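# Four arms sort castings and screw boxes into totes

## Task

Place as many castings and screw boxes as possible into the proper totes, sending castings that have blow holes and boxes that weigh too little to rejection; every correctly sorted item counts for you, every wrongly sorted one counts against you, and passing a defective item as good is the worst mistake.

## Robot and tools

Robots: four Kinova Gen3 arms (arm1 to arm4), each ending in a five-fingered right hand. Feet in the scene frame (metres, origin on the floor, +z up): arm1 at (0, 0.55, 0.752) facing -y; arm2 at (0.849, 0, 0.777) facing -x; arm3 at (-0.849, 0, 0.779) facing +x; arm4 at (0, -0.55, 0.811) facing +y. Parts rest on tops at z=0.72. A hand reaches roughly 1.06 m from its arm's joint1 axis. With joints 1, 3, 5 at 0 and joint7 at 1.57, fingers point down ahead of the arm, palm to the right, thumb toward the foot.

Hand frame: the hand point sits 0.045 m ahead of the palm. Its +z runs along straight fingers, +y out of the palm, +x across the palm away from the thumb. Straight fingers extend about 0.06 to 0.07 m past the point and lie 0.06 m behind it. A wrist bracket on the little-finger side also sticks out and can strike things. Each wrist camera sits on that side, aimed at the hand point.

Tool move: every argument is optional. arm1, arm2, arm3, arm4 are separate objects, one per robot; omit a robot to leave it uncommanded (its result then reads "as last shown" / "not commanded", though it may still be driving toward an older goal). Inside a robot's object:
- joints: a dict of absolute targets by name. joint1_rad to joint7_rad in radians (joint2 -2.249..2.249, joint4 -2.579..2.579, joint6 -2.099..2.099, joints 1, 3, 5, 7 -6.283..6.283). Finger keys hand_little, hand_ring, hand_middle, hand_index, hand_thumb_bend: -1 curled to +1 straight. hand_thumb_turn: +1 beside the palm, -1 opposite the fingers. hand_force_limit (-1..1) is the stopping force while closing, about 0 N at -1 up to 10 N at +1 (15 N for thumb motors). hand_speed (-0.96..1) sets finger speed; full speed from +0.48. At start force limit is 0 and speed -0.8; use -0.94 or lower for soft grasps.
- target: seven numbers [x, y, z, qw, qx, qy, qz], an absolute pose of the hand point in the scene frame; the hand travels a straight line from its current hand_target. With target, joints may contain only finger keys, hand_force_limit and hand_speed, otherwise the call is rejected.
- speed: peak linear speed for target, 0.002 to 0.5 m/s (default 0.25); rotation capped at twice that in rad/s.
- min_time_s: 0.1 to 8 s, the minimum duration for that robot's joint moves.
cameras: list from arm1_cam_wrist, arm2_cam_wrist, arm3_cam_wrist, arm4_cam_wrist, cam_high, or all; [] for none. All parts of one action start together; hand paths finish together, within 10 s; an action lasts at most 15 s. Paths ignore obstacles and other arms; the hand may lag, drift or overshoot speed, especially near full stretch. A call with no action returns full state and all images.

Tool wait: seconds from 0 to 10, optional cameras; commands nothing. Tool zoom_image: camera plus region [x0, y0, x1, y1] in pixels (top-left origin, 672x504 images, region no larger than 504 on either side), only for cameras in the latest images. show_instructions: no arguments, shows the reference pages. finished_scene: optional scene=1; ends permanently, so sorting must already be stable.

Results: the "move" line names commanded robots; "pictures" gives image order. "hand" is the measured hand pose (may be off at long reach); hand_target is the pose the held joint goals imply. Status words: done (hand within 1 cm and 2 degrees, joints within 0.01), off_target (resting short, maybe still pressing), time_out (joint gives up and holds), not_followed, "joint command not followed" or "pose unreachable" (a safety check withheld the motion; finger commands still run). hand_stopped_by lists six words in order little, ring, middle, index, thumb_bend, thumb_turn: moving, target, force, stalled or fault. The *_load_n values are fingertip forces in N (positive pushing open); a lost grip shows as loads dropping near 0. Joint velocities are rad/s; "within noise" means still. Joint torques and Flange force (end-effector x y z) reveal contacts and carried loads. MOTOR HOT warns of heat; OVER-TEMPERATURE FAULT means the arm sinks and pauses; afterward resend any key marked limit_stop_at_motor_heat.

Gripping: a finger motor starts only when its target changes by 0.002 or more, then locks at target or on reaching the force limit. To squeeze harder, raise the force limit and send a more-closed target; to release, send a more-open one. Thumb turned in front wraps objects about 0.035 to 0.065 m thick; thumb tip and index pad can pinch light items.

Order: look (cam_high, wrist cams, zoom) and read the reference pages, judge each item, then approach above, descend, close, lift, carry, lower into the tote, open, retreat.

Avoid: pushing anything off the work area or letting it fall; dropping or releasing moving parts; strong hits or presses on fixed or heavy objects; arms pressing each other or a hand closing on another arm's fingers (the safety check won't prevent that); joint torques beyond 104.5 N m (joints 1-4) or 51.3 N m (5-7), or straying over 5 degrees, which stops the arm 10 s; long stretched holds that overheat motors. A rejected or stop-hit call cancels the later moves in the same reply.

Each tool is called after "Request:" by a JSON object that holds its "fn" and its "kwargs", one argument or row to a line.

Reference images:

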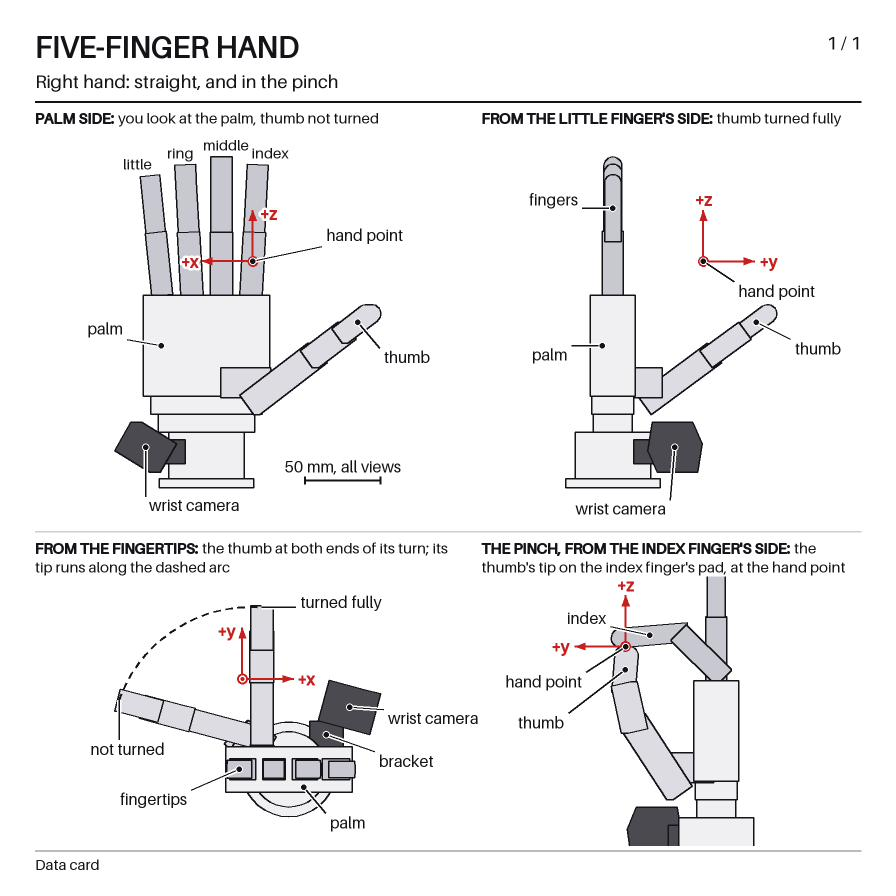

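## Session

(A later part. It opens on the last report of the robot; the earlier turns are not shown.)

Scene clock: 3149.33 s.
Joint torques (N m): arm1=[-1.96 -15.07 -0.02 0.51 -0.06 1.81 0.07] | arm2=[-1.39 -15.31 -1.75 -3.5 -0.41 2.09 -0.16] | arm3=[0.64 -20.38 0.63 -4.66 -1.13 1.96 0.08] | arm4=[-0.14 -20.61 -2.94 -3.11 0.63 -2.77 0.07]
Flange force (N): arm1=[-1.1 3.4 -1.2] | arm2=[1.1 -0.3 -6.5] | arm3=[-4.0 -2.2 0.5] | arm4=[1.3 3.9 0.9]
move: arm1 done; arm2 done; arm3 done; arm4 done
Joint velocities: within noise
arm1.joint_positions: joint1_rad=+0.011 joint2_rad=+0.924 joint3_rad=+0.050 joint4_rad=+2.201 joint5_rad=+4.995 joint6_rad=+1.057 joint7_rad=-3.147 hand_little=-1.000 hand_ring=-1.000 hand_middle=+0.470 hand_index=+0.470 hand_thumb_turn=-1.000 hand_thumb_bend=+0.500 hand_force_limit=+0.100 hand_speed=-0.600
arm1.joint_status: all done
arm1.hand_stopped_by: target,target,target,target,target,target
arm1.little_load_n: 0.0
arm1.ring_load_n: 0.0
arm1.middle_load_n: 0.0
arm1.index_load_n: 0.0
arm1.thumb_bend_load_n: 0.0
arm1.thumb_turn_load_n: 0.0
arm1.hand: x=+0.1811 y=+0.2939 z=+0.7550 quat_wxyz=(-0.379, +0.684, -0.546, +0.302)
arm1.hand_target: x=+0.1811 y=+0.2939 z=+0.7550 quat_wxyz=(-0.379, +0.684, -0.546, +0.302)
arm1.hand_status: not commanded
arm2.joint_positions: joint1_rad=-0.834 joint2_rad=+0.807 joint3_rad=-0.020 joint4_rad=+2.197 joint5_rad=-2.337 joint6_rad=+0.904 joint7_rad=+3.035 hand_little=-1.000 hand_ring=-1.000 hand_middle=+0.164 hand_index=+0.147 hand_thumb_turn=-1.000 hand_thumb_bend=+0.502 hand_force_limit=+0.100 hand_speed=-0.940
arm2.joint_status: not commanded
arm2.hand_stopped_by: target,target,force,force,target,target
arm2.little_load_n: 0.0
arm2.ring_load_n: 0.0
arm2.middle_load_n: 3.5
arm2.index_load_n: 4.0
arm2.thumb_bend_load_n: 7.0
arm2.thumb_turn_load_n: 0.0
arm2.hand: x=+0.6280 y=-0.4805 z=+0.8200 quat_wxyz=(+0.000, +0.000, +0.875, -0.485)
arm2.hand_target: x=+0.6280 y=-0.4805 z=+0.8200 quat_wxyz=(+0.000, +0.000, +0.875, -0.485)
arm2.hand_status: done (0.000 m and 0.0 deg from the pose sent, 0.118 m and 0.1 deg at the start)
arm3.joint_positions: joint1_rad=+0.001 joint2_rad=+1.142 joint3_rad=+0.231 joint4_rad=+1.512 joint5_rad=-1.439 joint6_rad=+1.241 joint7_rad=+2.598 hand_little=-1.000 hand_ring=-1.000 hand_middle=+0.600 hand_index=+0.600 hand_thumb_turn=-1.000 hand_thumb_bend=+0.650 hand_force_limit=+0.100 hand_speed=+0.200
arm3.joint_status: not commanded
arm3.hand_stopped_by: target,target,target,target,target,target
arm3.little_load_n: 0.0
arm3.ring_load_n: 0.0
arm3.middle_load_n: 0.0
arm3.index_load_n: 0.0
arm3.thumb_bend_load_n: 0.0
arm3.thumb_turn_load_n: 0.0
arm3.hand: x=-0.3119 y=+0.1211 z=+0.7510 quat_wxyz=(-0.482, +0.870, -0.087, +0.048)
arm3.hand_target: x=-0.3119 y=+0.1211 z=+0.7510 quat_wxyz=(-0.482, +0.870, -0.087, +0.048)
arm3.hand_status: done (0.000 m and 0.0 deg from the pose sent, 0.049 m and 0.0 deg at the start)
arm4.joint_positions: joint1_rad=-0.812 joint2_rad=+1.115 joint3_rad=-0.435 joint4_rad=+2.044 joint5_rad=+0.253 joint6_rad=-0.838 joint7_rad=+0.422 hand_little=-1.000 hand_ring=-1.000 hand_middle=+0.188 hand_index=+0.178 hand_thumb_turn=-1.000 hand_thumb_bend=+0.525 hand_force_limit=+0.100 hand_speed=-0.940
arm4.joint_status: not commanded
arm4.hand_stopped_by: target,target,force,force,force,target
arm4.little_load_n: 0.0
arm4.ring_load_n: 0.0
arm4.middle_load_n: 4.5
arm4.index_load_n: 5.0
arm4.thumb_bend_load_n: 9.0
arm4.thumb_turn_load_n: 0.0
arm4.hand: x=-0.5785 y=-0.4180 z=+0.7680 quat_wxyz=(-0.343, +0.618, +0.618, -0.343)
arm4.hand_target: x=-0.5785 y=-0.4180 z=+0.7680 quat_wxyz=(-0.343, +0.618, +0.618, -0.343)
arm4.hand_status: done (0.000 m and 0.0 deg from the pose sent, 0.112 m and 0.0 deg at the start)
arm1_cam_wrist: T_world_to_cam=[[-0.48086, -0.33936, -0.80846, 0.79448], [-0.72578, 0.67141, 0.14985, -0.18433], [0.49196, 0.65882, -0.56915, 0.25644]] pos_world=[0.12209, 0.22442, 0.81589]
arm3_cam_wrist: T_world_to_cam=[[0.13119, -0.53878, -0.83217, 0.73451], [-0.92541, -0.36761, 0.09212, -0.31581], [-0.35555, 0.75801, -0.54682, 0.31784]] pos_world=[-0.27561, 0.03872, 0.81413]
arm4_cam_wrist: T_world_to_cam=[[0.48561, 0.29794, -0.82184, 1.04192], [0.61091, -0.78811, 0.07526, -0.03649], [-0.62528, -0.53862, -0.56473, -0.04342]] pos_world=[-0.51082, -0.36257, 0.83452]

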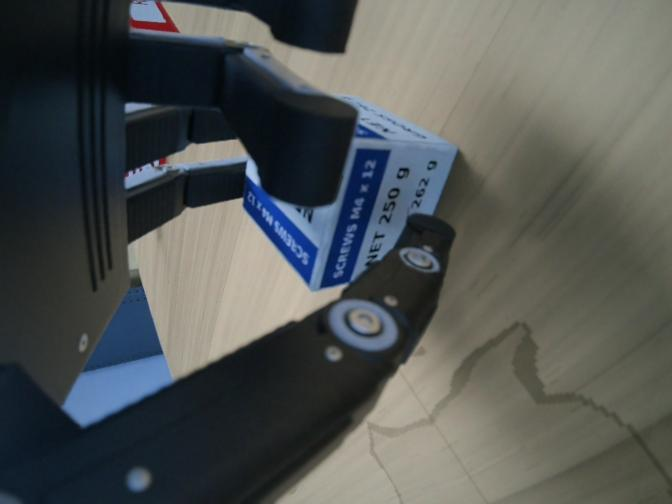

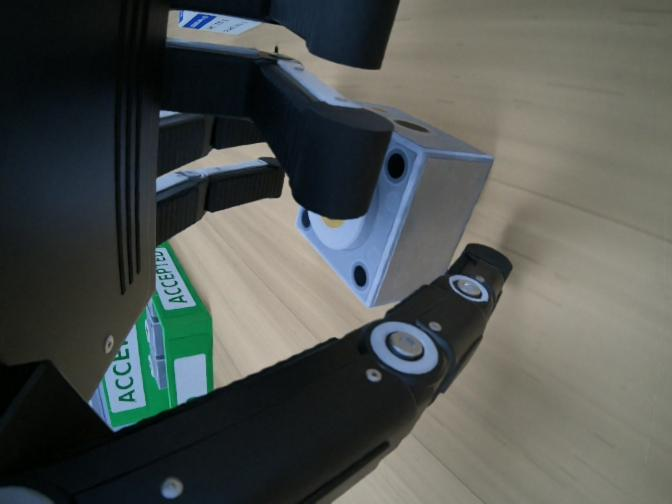

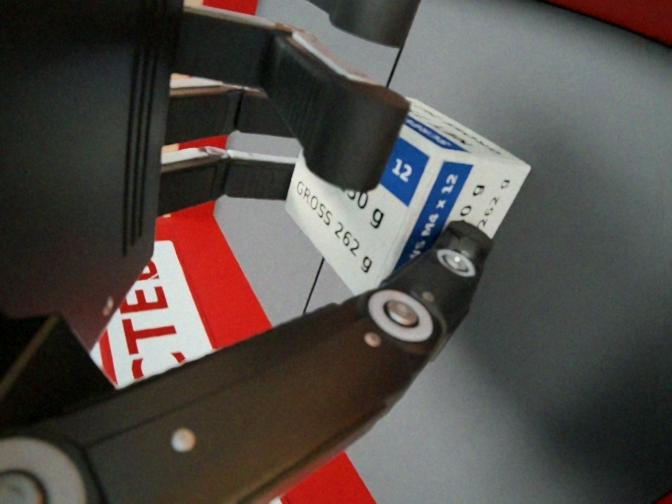

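Request:
{"fn": "move", "kwargs": {
  "arm1": {"joints":{"hand_index":0.1,"hand_middle":0.1,"hand_speed":-0.94}},
  "arm2": {"target":[0.628,-0.4805,0.7585,0,0,0.8747,-0.4848],"speed":0.1},
  "arm3": {"joints":{"hand_index":0.45,"hand_middle":0.45,"hand_thumb_bend":0.5,"hand_speed":-0.6}},
  "arm4": {"target":[-0.5785,-0.418,0.7655,0.3428,-0.6185,-0.6185,0.3428],"speed":0.05}
}}

Scene clock: 3160.77 s.
Joint torques (N m): arm1=[-1.66 -14.5 0.63 -0.06 -0.25 1.03 0.08] | arm2=[-2.44 -10.44 -1.3 -2.88 -0.6 0.12 0.09] | arm3=[0.68 -20.41 0.6 -4.68 -1.09 1.95 0.09] | arm4=[-0.34 -16.18 -1.2 -2.24 0.13 -1.18 0.2]
Flange force (N): arm1=[-1.7 0.8 -2.2] | arm2=[0.6 -10.0 -19.6] | arm3=[-4.0 -2.2 0.6] | arm4=[0.7 -2.9 -5.7]
move: arm1 off_target; arm2 done; arm3 done; arm4 done
Joint velocities: within noise
arm1.joint_positions: joint1_rad=+0.011 joint2_rad=+0.924 joint3_rad=+0.050 joint4_rad=+2.201 joint5_rad=+4.995 joint6_rad=+1.057 joint7_rad=-3.147 hand_little=-1.000 hand_ring=-1.000 hand_middle=+0.230 hand_index=+0.224 hand_thumb_turn=-1.000 hand_thumb_bend=+0.502 hand_force_limit=+0.100 hand_speed=-0.940
arm1.joint_status: hand_middle off_target (ended at +0.230, target +0.100); hand_index off_target (ended at +0.224, target +0.100); the others done
arm1.hand_stopped_by: target,target,force,force,target,target
arm1.little_load_n: 0.0
arm1.ring_load_n: 0.0
arm1.middle_load_n: 5.0
arm1.index_load_n: 6.0
arm1.thumb_bend_load_n: 7.5
arm1.thumb_turn_load_n: 0.0
arm1.hand: x=+0.1811 y=+0.2939 z=+0.7550 quat_wxyz=(-0.379, +0.684, -0.546, +0.302)
arm1.hand_target: x=+0.1811 y=+0.2939 z=+0.7550 quat_wxyz=(-0.379, +0.684, -0.546, +0.302)
arm1.hand_status: not commanded
arm2.joint_positions: joint1_rad=-0.843 joint2_rad=+0.986 joint3_rad=-0.008 joint4_rad=+2.169 joint5_rad=-2.406 joint6_rad=+1.017 joint7_rad=+3.156 hand_little=-1.000 hand_ring=-1.000 hand_middle=+0.164 hand_index=+0.147 hand_thumb_turn=-1.000 hand_thumb_bend=+0.502 hand_force_limit=+0.100 hand_speed=-0.940
arm2.joint_status: not commanded
arm2.hand_stopped_by: target,target,force,force,target,target
arm2.little_load_n: 0.0
arm2.ring_load_n: 0.0
arm2.middle_load_n: 3.0
arm2.index_load_n: 3.5
arm2.thumb_bend_load_n: 7.0
arm2.thumb_turn_load_n: 0.0
arm2.hand: x=+0.6280 y=-0.4805 z=+0.7585 quat_wxyz=(+0.000, +0.000, +0.875, -0.485)
arm2.hand_target: x=+0.6280 y=-0.4805 z=+0.7585 quat_wxyz=(+0.000, +0.000, +0.875, -0.485)
arm2.hand_status: done (0.000 m and 0.0 deg from the pose sent, 0.062 m and 0.0 deg at the start)
arm3.joint_positions: joint1_rad=+0.001 joint2_rad=+1.142 joint3_rad=+0.231 joint4_rad=+1.512 joint5_rad=-1.439 joint6_rad=+1.241 joint7_rad=+2.598 hand_little=-1.000 hand_ring=-1.000 hand_middle=+0.450 hand_index=+0.450 hand_thumb_turn=-1.000 hand_thumb_bend=+0.500 hand_force_limit=+0.100 hand_speed=-0.600
arm3.joint_status: all done
arm3.hand_stopped_by: target,target,target,target,target,target
arm3.little_load_n: 0.0
arm3.ring_load_n: 0.0
arm3.middle_load_n: 0.5
arm3.index_load_n: 0.0
arm3.thumb_bend_load_n: 0.5
arm3.thumb_turn_load_n: -0.5
arm3.hand: x=-0.3119 y=+0.1211 z=+0.7510 quat_wxyz=(-0.482, +0.870, -0.087, +0.048)
arm3.hand_target: x=-0.3119 y=+0.1211 z=+0.7510 quat_wxyz=(-0.482, +0.870, -0.087, +0.048)
arm3.hand_status: not commanded
arm4.joint_positions: joint1_rad=-0.813 joint2_rad=+1.122 joint3_rad=-0.433 joint4_rad=+2.042 joint5_rad=+0.255 joint6_rad=-0.842 joint7_rad=+0.423 hand_little=-1.000 hand_ring=-1.000 hand_middle=+0.188 hand_index=+0.178 hand_thumb_turn=-1.000 hand_thumb_bend=+0.525 hand_force_limit=+0.100 hand_speed=-0.940
arm4.joint_status: not commanded
arm4.hand_stopped_by: target,target,force,force,force,target
arm4.little_load_n: 0.0
arm4.ring_load_n: 0.0
arm4.middle_load_n: 4.5
arm4.index_load_n: 5.0
arm4.thumb_bend_load_n: 8.5
arm4.thumb_turn_load_n: 0.5
arm4.hand: x=-0.5785 y=-0.4180 z=+0.7655 quat_wxyz=(-0.343, +0.618, +0.618, -0.343)
arm4.hand_target: x=-0.5785 y=-0.4180 z=+0.7655 quat_wxyz=(-0.343, +0.618, +0.618, -0.343)
arm4.hand_status: done (0.000 m and 0.0 deg from the pose sent, 0.003 m and 0.0 deg at the start)
pictures: none

Request:
{"fn": "move", "kwargs": {
  "arm1": {"target":[0.1811,0.2939,0.86,0.3789,-0.6836,0.5457,-0.3025],"speed":0.15},
  "arm2": {"joints":{"hand_index":0.22,"hand_middle":0.235,"hand_thumb_bend":0.56}},
  "arm3": {"joints":{"hand_index":0.1,"hand_middle":0.1,"hand_speed":-0.94}},
  "arm4": {"joints":{"hand_index":0.26,"hand_middle":0.265,"hand_thumb_bend":0.6}}
}}

Request:
{"fn": "move", "kwargs": {
  "arm1": {"target":[-0.033,0.0475,0.87,0,0,0.8747,-0.4848],"speed":0.4},
  "arm2": {"target":[0.628,-0.4805,0.87,0,0,0.8747,-0.4848],"speed":0.2},
  "arm3": {"target":[-0.3119,0.1211,0.87,0.4824,-0.8704,0.0869,-0.0481],"speed":0.15},
  "arm4": {"target":[-0.5785,-0.418,0.88,0.3428,-0.6185,-0.6185,0.3428],"speed":0.2}
}}

Request:
{"fn": "move", "kwargs": {
  "arm1": {"target":[-0.033,0.0475,0.8155,0,0,0.8747,-0.4848],"speed":0.08},
  "arm2": {"target":[0.5624,-0.1022,0.8,0.05278,-0.09523,0.8695,-0.4819],"speed":0.3,"joints":{"hand_index":0.6,"hand_middle":0.6,"hand_thumb_bend":0.65,"hand_speed":0.2}},
  "arm3": {"joints":{"joint1_rad":0.555,"joint2_rad":0.941,"joint3_rad":0,"joint4_rad":1.673,"joint5_rad":-1.036,"joint6_rad":1.863,"joint7_rad":-0.452},"min_time_s":3.2},
  "arm4": {"target":[-0.1985,-0.2915,0.82,0.3686,-0.6651,-0.5681,0.3148],"speed":0.25,"joints":{"hand_index":0.6,"hand_middle":0.6,"hand_thumb_bend":0.65,"hand_speed":0.2}},
  "cameras": ["cam_high","arm4_cam_wrist"]
}}

Request:
{"fn": "zoom_image", "kwargs": {
  "camera": "cam_high",
  "region": [355, 55, 405, 93]
}}

Request:
{"fn": "zoom_image", "kwargs": {
  "camera": "cam_high",
  "region": [290, 235, 320, 275]
}}

Scene clock: 3319.30 s.
Joint torques (N m): arm1=[-2 -14 0.17 -1.78 -0.76 2.36 -0.06] | arm2=[-1.41 -15.51 -1.68 -1.97 -0.21 1.78 -0.15] | arm3=[0.8 -17.41 1.41 -4.22 -0.79 0.71 0.23] | arm4=[-0.13 -19.26 -2.36 -2.61 0.51 -2.24 0.08]
Flange force (N): arm1=[-0.4 6.0 -0.4] | arm2=[1.7 -2.1 -7.0] | arm3=[-4.9 -7.3 -2.8] | arm4=[1.0 1.7 -0.5]
move: arm1 done; arm2 done; arm3 off_target; arm4 done
Joint velocities: within noise
arm1.joint_positions: joint1_rad=-0.020 joint2_rad=+0.618 joint3_rad=+0.094 joint4_rad=+2.209 joint5_rad=+5.141 joint6_rad=+1.177 joint7_rad=-3.451 hand_little=-1.000 hand_ring=-1.000 hand_middle=+0.230 hand_index=+0.224 hand_thumb_turn=-1.000 hand_thumb_bend=+0.503 hand_force_limit=+0.100 hand_speed=-0.940
arm1.joint_status: not commanded
arm1.hand_stopped_by: target,target,force,force,target,target
arm1.little_load_n: 0.0
arm1.ring_load_n: 0.0
arm1.middle_load_n: 4.0
arm1.index_load_n: 5.0
arm1.thumb_bend_load_n: 8.5
arm1.thumb_turn_load_n: 0.0
arm1.hand: x=+0.1811 y=+0.2939 z=+0.8600 quat_wxyz=(-0.379, +0.684, -0.546, +0.302)
arm1.hand_target: x=+0.1811 y=+0.2939 z=+0.8600 quat_wxyz=(-0.379, +0.684, -0.546, +0.302)
arm1.hand_status: done (0.000 m and 0.0 deg from the pose sent, 0.105 m and 0.0 deg at the start)
arm2.joint_positions: joint1_rad=-0.843 joint2_rad=+0.986 joint3_rad=-0.008 joint4_rad=+2.169 joint5_rad=-2.406 joint6_rad=+1.017 joint7_rad=+3.156 hand_little=-1.000 hand_ring=-1.000 hand_middle=+0.236 hand_index=+0.220 hand_thumb_turn=-1.000 hand_thumb_bend=+0.560 hand_force_limit=+0.100 hand_speed=-0.940
arm2.joint_status: all done
arm2.hand_stopped_by: target,target,target,target,target,target
arm2.little_load_n: 0.0
arm2.ring_load_n: 0.0
arm2.middle_load_n: 0.0
arm2.index_load_n: 0.0
arm2.thumb_bend_load_n: 0.0
arm2.thumb_turn_load_n: 0.0
arm2.hand: x=+0.6280 y=-0.4805 z=+0.7585 quat_wxyz=(+0.000, +0.000, +0.875, -0.485)
arm2.hand_target: x=+0.6280 y=-0.4805 z=+0.7585 quat_wxyz=(+0.000, +0.000, +0.875, -0.485)
arm2.hand_status: not commanded
arm3.joint_positions: joint1_rad=+0.001 joint2_rad=+1.142 joint3_rad=+0.231 joint4_rad=+1.512 joint5_rad=-1.439 joint6_rad=+1.241 joint7_rad=+2.598 hand_little=-1.000 hand_ring=-1.000 hand_middle=+0.170 hand_index=+0.153 hand_thumb_turn=-1.000 hand_thumb_bend=+0.501 hand_force_limit=+0.100 hand_speed=-0.940
arm3.joint_status: hand_middle off_target (ended at +0.170, target +0.100); hand_index off_target (ended at +0.153, target +0.100); the others done
arm3.hand_stopped_by: target,target,force,force,target,target
arm3.little_load_n: 0.0
arm3.ring_load_n: 0.0
arm3.middle_load_n: 5.0
arm3.index_load_n: 5.5
arm3.thumb_bend_load_n: 6.0
arm3.thumb_turn_load_n: 0.0
arm3.hand: x=-0.3119 y=+0.1211 z=+0.7510 quat_wxyz=(-0.482, +0.870, -0.087, +0.048)
arm3.hand_target: x=-0.3119 y=+0.1211 z=+0.7510 quat_wxyz=(-0.482, +0.870, -0.087, +0.048)
arm3.hand_status: not commanded
arm4.joint_positions: joint1_rad=-0.813 joint2_rad=+1.122 joint3_rad=-0.433 joint4_rad=+2.042 joint5_rad=+0.255 joint6_rad=-0.842 joint7_rad=+0.423 hand_little=-1.000 hand_ring=-1.000 hand_middle=+0.266 hand_index=+0.260 hand_thumb_turn=-1.000 hand_thumb_bend=+0.600 hand_force_limit=+0.100 hand_speed=-0.940
arm4.joint_status: all done
arm4.hand_stopped_by: target,target,target,target,target,target
arm4.little_load_n: 0.0
arm4.ring_load_n: 0.0
arm4.middle_load_n: 0.0
arm4.index_load_n: 0.0
arm4.thumb_bend_load_n: 0.0
arm4.thumb_turn_load_n: -0.5
arm4.hand: x=-0.5785 y=-0.4180 z=+0.7655 quat_wxyz=(-0.343, +0.618, +0.618, -0.343)
arm4.hand_target: x=-0.5785 y=-0.4180 z=+0.7655 quat_wxyz=(-0.343, +0.618, +0.618, -0.343)
arm4.hand_status: not commanded
pictures: none

Scene clock: 3322.23 s.
Joint torques (N m): arm1=[-1.94 -14.4 2.4 -3.9 -0.51 2.35 0.04] | arm2=[-1.41 -13.81 -1.64 -4.38 -0.56 1.75 -0.14] | arm3=[0.65 -20.15 0.81 -6.13 -1.72 1.93 0.08] | arm4=[-0.12 -17.61 -2.03 -4.73 0.27 -2.31 0.1]
Flange force (N): arm1=[7.2 5.5 3.2] | arm2=[0.9 -0.7 -7.3] | arm3=[-4.2 -0.4 1.7] | arm4=[2.5 1.3 -0.8]
move: arm1 done; arm2 done; arm3 done; arm4 done
Joint velocities: within noise
arm1.joint_positions: joint1_rad=-0.104 joint2_rad=+0.550 joint3_rad=+0.315 joint4_rad=+2.445 joint5_rad=+3.453 joint6_rad=+0.888 joint7_rad=-3.387 hand_little=-1.000 hand_ring=-1.000 hand_middle=+0.230 hand_index=+0.224 hand_thumb_turn=-1.000 hand_thumb_bend=+0.503 hand_force_limit=+0.100 hand_speed=-0.940
arm1.joint_status: not commanded
arm1.hand_stopped_by: target,target,force,force,target,target
arm1.little_load_n: 0.0
arm1.ring_load_n: 0.0
arm1.middle_load_n: 4.0
arm1.index_load_n: 5.0
arm1.thumb_bend_load_n: 8.5
arm1.thumb_turn_load_n: 0.0
arm1.hand: x=-0.0330 y=+0.0475 z=+0.8700 quat_wxyz=(+0.000, +0.000, -0.875, +0.485)
arm1.hand_target: x=-0.0330 y=+0.0475 z=+0.8700 quat_wxyz=(+0.000, +0.000, -0.875, +0.485)
arm1.hand_status: done (0.000 m and 0.0 deg from the pose sent, 0.327 m and 102.8 deg at the start)
arm2.joint_positions: joint1_rad=-0.817 joint2_rad=+0.664 joint3_rad=-0.043 joint4_rad=+2.195 joint5_rad=-2.247 joint6_rad=+0.798 joint7_rad=+2.900 hand_little=-1.000 hand_ring=-1.000 hand_middle=+0.236 hand_index=+0.220 hand_thumb_turn=-1.000 hand_thumb_bend=+0.560 hand_force_limit=+0.100 hand_speed=-0.940
arm2.joint_status: not commanded
arm2.hand_stopped_by: target,target,target,target,target,target
arm2.little_load_n: 0.0
arm2.ring_load_n: 0.0
arm2.middle_load_n: 0.0
arm2.index_load_n: 0.0
arm2.thumb_bend_load_n: 0.0
arm2.thumb_turn_load_n: 0.0
arm2.hand: x=+0.6280 y=-0.4805 z=+0.8700 quat_wxyz=(+0.000, +0.000, +0.875, -0.485)
arm2.hand_target: x=+0.6280 y=-0.4805 z=+0.8700 quat_wxyz=(+0.000, +0.000, +0.875, -0.485)
arm2.hand_status: done (0.000 m and 0.0 deg from the pose sent, 0.111 m and 0.0 deg at the start)
arm3.joint_positions: joint1_rad=-0.028 joint2_rad=+0.913 joint3_rad=+0.281 joint4_rad=+1.542 joint5_rad=-1.350 joint6_rad=+1.311 joint7_rad=+2.402 hand_little=-1.000 hand_ring=-1.000 hand_middle=+0.170 hand_index=+0.153 hand_thumb_turn=-1.000 hand_thumb_bend=+0.502 hand_force_limit=+0.100 hand_speed=-0.940
arm3.joint_status: not commanded
arm3.hand_stopped_by: target,target,force,force,target,target
arm3.little_load_n: 0.0
arm3.ring_load_n: 0.5
arm3.middle_load_n: 4.0
arm3.index_load_n: 4.0
arm3.thumb_bend_load_n: 8.0
arm3.thumb_turn_load_n: 0.0
arm3.hand: x=-0.3119 y=+0.1211 z=+0.8700 quat_wxyz=(-0.482, +0.870, -0.087, +0.048)
arm3.hand_target: x=-0.3119 y=+0.1211 z=+0.8700 quat_wxyz=(-0.482, +0.870, -0.087, +0.048)
arm3.hand_status: done (0.000 m and 0.0 deg from the pose sent, 0.119 m and 0.0 deg at the start)
arm4.joint_positions: joint1_rad=-0.768 joint2_rad=+0.821 joint3_rad=-0.507 joint4_rad=+2.091 joint5_rad=+0.210 joint6_rad=-0.614 joint7_rad=+0.332 hand_little=-1.000 hand_ring=-1.000 hand_middle=+0.266 hand_index=+0.260 hand_thumb_turn=-1.000 hand_thumb_bend=+0.600 hand_force_limit=+0.100 hand_speed=-0.940
arm4.joint_status: not commanded
arm4.hand_stopped_by: target,target,target,target,target,target
arm4.little_load_n: 0.0
arm4.ring_load_n: 0.0
arm4.middle_load_n: 0.0
arm4.index_load_n: 0.0
arm4.thumb_bend_load_n: 0.0
arm4.thumb_turn_load_n: 0.0
arm4.hand: x=-0.5785 y=-0.4180 z=+0.8800 quat_wxyz=(-0.343, +0.618, +0.618, -0.343)
arm4.hand_target: x=-0.5785 y=-0.4180 z=+0.8800 quat_wxyz=(-0.343, +0.618, +0.618, -0.343)
arm4.hand_status: done (0.000 m and 0.0 deg from the pose sent, 0.114 m and 0.0 deg at the start)
pictures: none

Scene clock: 3325.80 s.
Joint torques (N m): arm1=[-1.96 -11.8 2.3 -0.64 -0.23 0.46 0.12] | arm2=[-1.42 -13.87 -0.32 -1.1 -0.29 1.75 -0.14] | arm3=[0.68 -17.78 -1.23 -3.52 -1.36 2.79 0.21] | arm4=[-0.29 -13.85 -0.9 1.16 0.38 -2.33 0.11]
Flange force (N): arm1=[5.7 0.3 -3.0] | arm2=[-3.8 -3.3 -4.7] | arm3=[2.2 -0.5 3.6] | arm4=[-1.1 0.6 1.0]
move: arm1 done; arm2 done; arm3 done; arm4 done
Joint velocities: within noise
arm1.joint_positions: joint1_rad=-0.083 joint2_rad=+0.757 joint3_rad=+0.291 joint4_rad=+2.462 joint5_rad=+3.398 joint6_rad=+1.108 joint7_rad=-3.354 hand_little=-1.000 hand_ring=-1.000 hand_middle=+0.230 hand_index=+0.224 hand_thumb_turn=-1.000 hand_thumb_bend=+0.503 hand_force_limit=+0.100 hand_speed=-0.940
arm1.joint_status: not commanded
arm1.hand_stopped_by: target,target,force,force,target,target
arm1.little_load_n: 0.0
arm1.ring_load_n: 0.0
arm1.middle_load_n: 4.5
arm1.index_load_n: 5.5
arm1.thumb_bend_load_n: 7.5
arm1.thumb_turn_load_n: 0.0
arm1.hand: x=-0.0330 y=+0.0475 z=+0.8155 quat_wxyz=(+0.000, +0.000, -0.875, +0.485)
arm1.hand_target: x=-0.0330 y=+0.0475 z=+0.8155 quat_wxyz=(+0.000, +0.000, -0.875, +0.485)
arm1.hand_status: done (0.000 m and 0.0 deg from the pose sent, 0.055 m and 0.0 deg at the start)
arm2.joint_positions: joint1_rad=+0.025 joint2_rad=+0.919 joint3_rad=+0.317 joint4_rad=+2.060 joint5_rad=-1.110 joint6_rad=+1.319 joint7_rad=+3.079 hand_little=-1.000 hand_ring=-1.000 hand_middle=+0.600 hand_index=+0.600 hand_thumb_turn=-1.000 hand_thumb_bend=+0.650 hand_force_limit=+0.100 hand_speed=+0.200
arm2.joint_status: all done
arm2.hand_stopped_by: target,target,target,target,target,target
arm2.little_load_n: 0.0
arm2.ring_load_n: 0.0
arm2.middle_load_n: 0.0
arm2.index_load_n: 0.0
arm2.thumb_bend_load_n: 0.0
arm2.thumb_turn_load_n: 0.0
arm2.hand: x=+0.5624 y=-0.1022 z=+0.8000 quat_wxyz=(+0.053, -0.095, +0.869, -0.482)
arm2.hand_target: x=+0.5624 y=-0.1022 z=+0.8000 quat_wxyz=(+0.053, -0.095, +0.869, -0.482)
arm2.hand_status: done (0.000 m and 0.0 deg from the pose sent, 0.390 m and 12.5 deg at the start)
arm3.joint_positions: joint1_rad=+0.555 joint2_rad=+0.941 joint3_rad=+0.000 joint4_rad=+1.673 joint5_rad=-1.036 joint6_rad=+1.863 joint7_rad=-0.452 hand_little=-1.000 hand_ring=-1.000 hand_middle=+0.170 hand_index=+0.153 hand_thumb_turn=-1.000 hand_thumb_bend=+0.502 hand_force_limit=+0.100 hand_speed=-0.940
arm3.joint_status: all done
arm3.hand_stopped_by: target,target,force,force,target,target
arm3.little_load_n: 0.0
arm3.ring_load_n: 0.0
arm3.middle_load_n: 4.5
arm3.index_load_n: 4.5
arm3.thumb_bend_load_n: 7.5
arm3.thumb_turn_load_n: 0.0
arm3.hand: x=-0.4223 y=+0.0187 z=+1.1023 quat_wxyz=(+0.001, +0.000, -0.706, -0.709)
arm3.hand_target: x=-0.4223 y=+0.0187 z=+1.1023 quat_wxyz=(+0.001, +0.000, -0.706, -0.709)
arm3.hand_status: not commanded
arm4.joint_positions: joint1_rad=+0.269 joint2_rad=+0.953 joint3_rad=-0.186 joint4_rad=+2.460 joint5_rad=+1.312 joint6_rad=-0.893 joint7_rad=+0.329 hand_little=-1.000 hand_ring=-1.000 hand_middle=+0.600 hand_index=+0.600 hand_thumb_turn=-1.000 hand_thumb_bend=+0.650 hand_force_limit=+0.100 hand_speed=+0.200
arm4.joint_status: all done
arm4.hand_stopped_by: target,target,target,target,target,target
arm4.little_load_n: 0.0
arm4.ring_load_n: 0.0
arm4.middle_load_n: 0.0
arm4.index_load_n: 0.0
arm4.thumb_bend_load_n: 0.0
arm4.thumb_turn_load_n: 0.0
arm4.hand: x=-0.1985 y=-0.2915 z=+0.8200 quat_wxyz=(-0.369, +0.665, +0.568, -0.315)
arm4.hand_target: x=-0.1985 y=-0.2915 z=+0.8200 quat_wxyz=(-0.369, +0.665, +0.568, -0.315)
arm4.hand_status: done (0.000 m and 0.0 deg from the pose sent, 0.405 m and 9.0 deg at the start)
pictures: arm4_cam_wrist, cam_high
arm4_cam_wrist: T_world_to_cam=[[0.52627, 0.21848, -0.82177, 0.84729], [0.48018, -0.87395, 0.07516, -0.22373], [-0.70176, -0.43415, -0.56484, 0.30703]] pos_world=[-0.12301, -0.24735, 0.88652]

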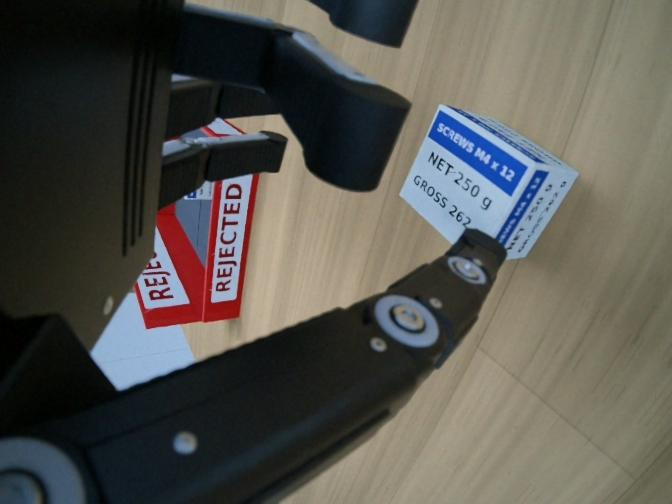

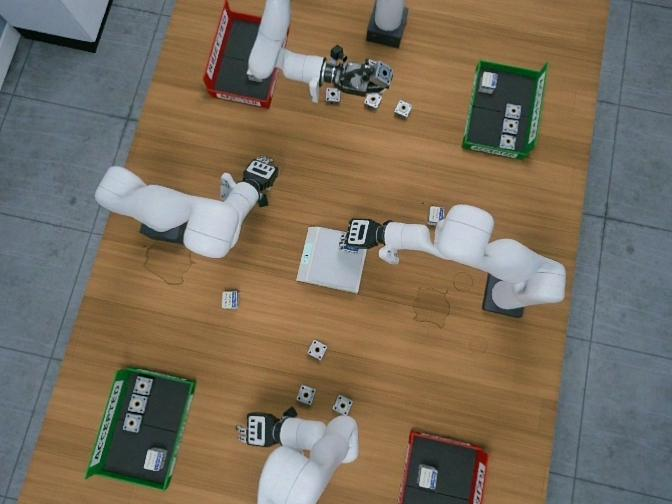

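Scaled by 10.080 from the camera's image (finer frame: 960x720).

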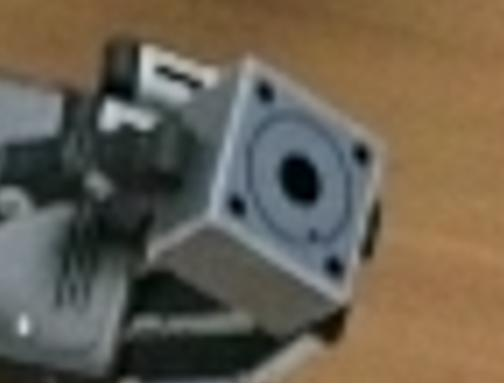

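Scaled by 12.600 from the camera's image (finer frame: 960x720).

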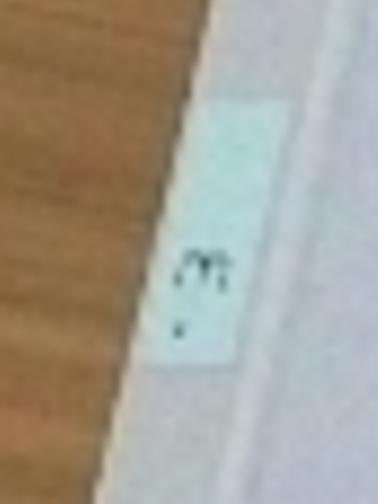

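Request:
{"fn": "zoom_image", "kwargs": {
  "camera": "cam_high",
  "region": [374, 62, 398, 86]
}}

Scaled by 21.000 from the camera's image (finer frame: 960x720).

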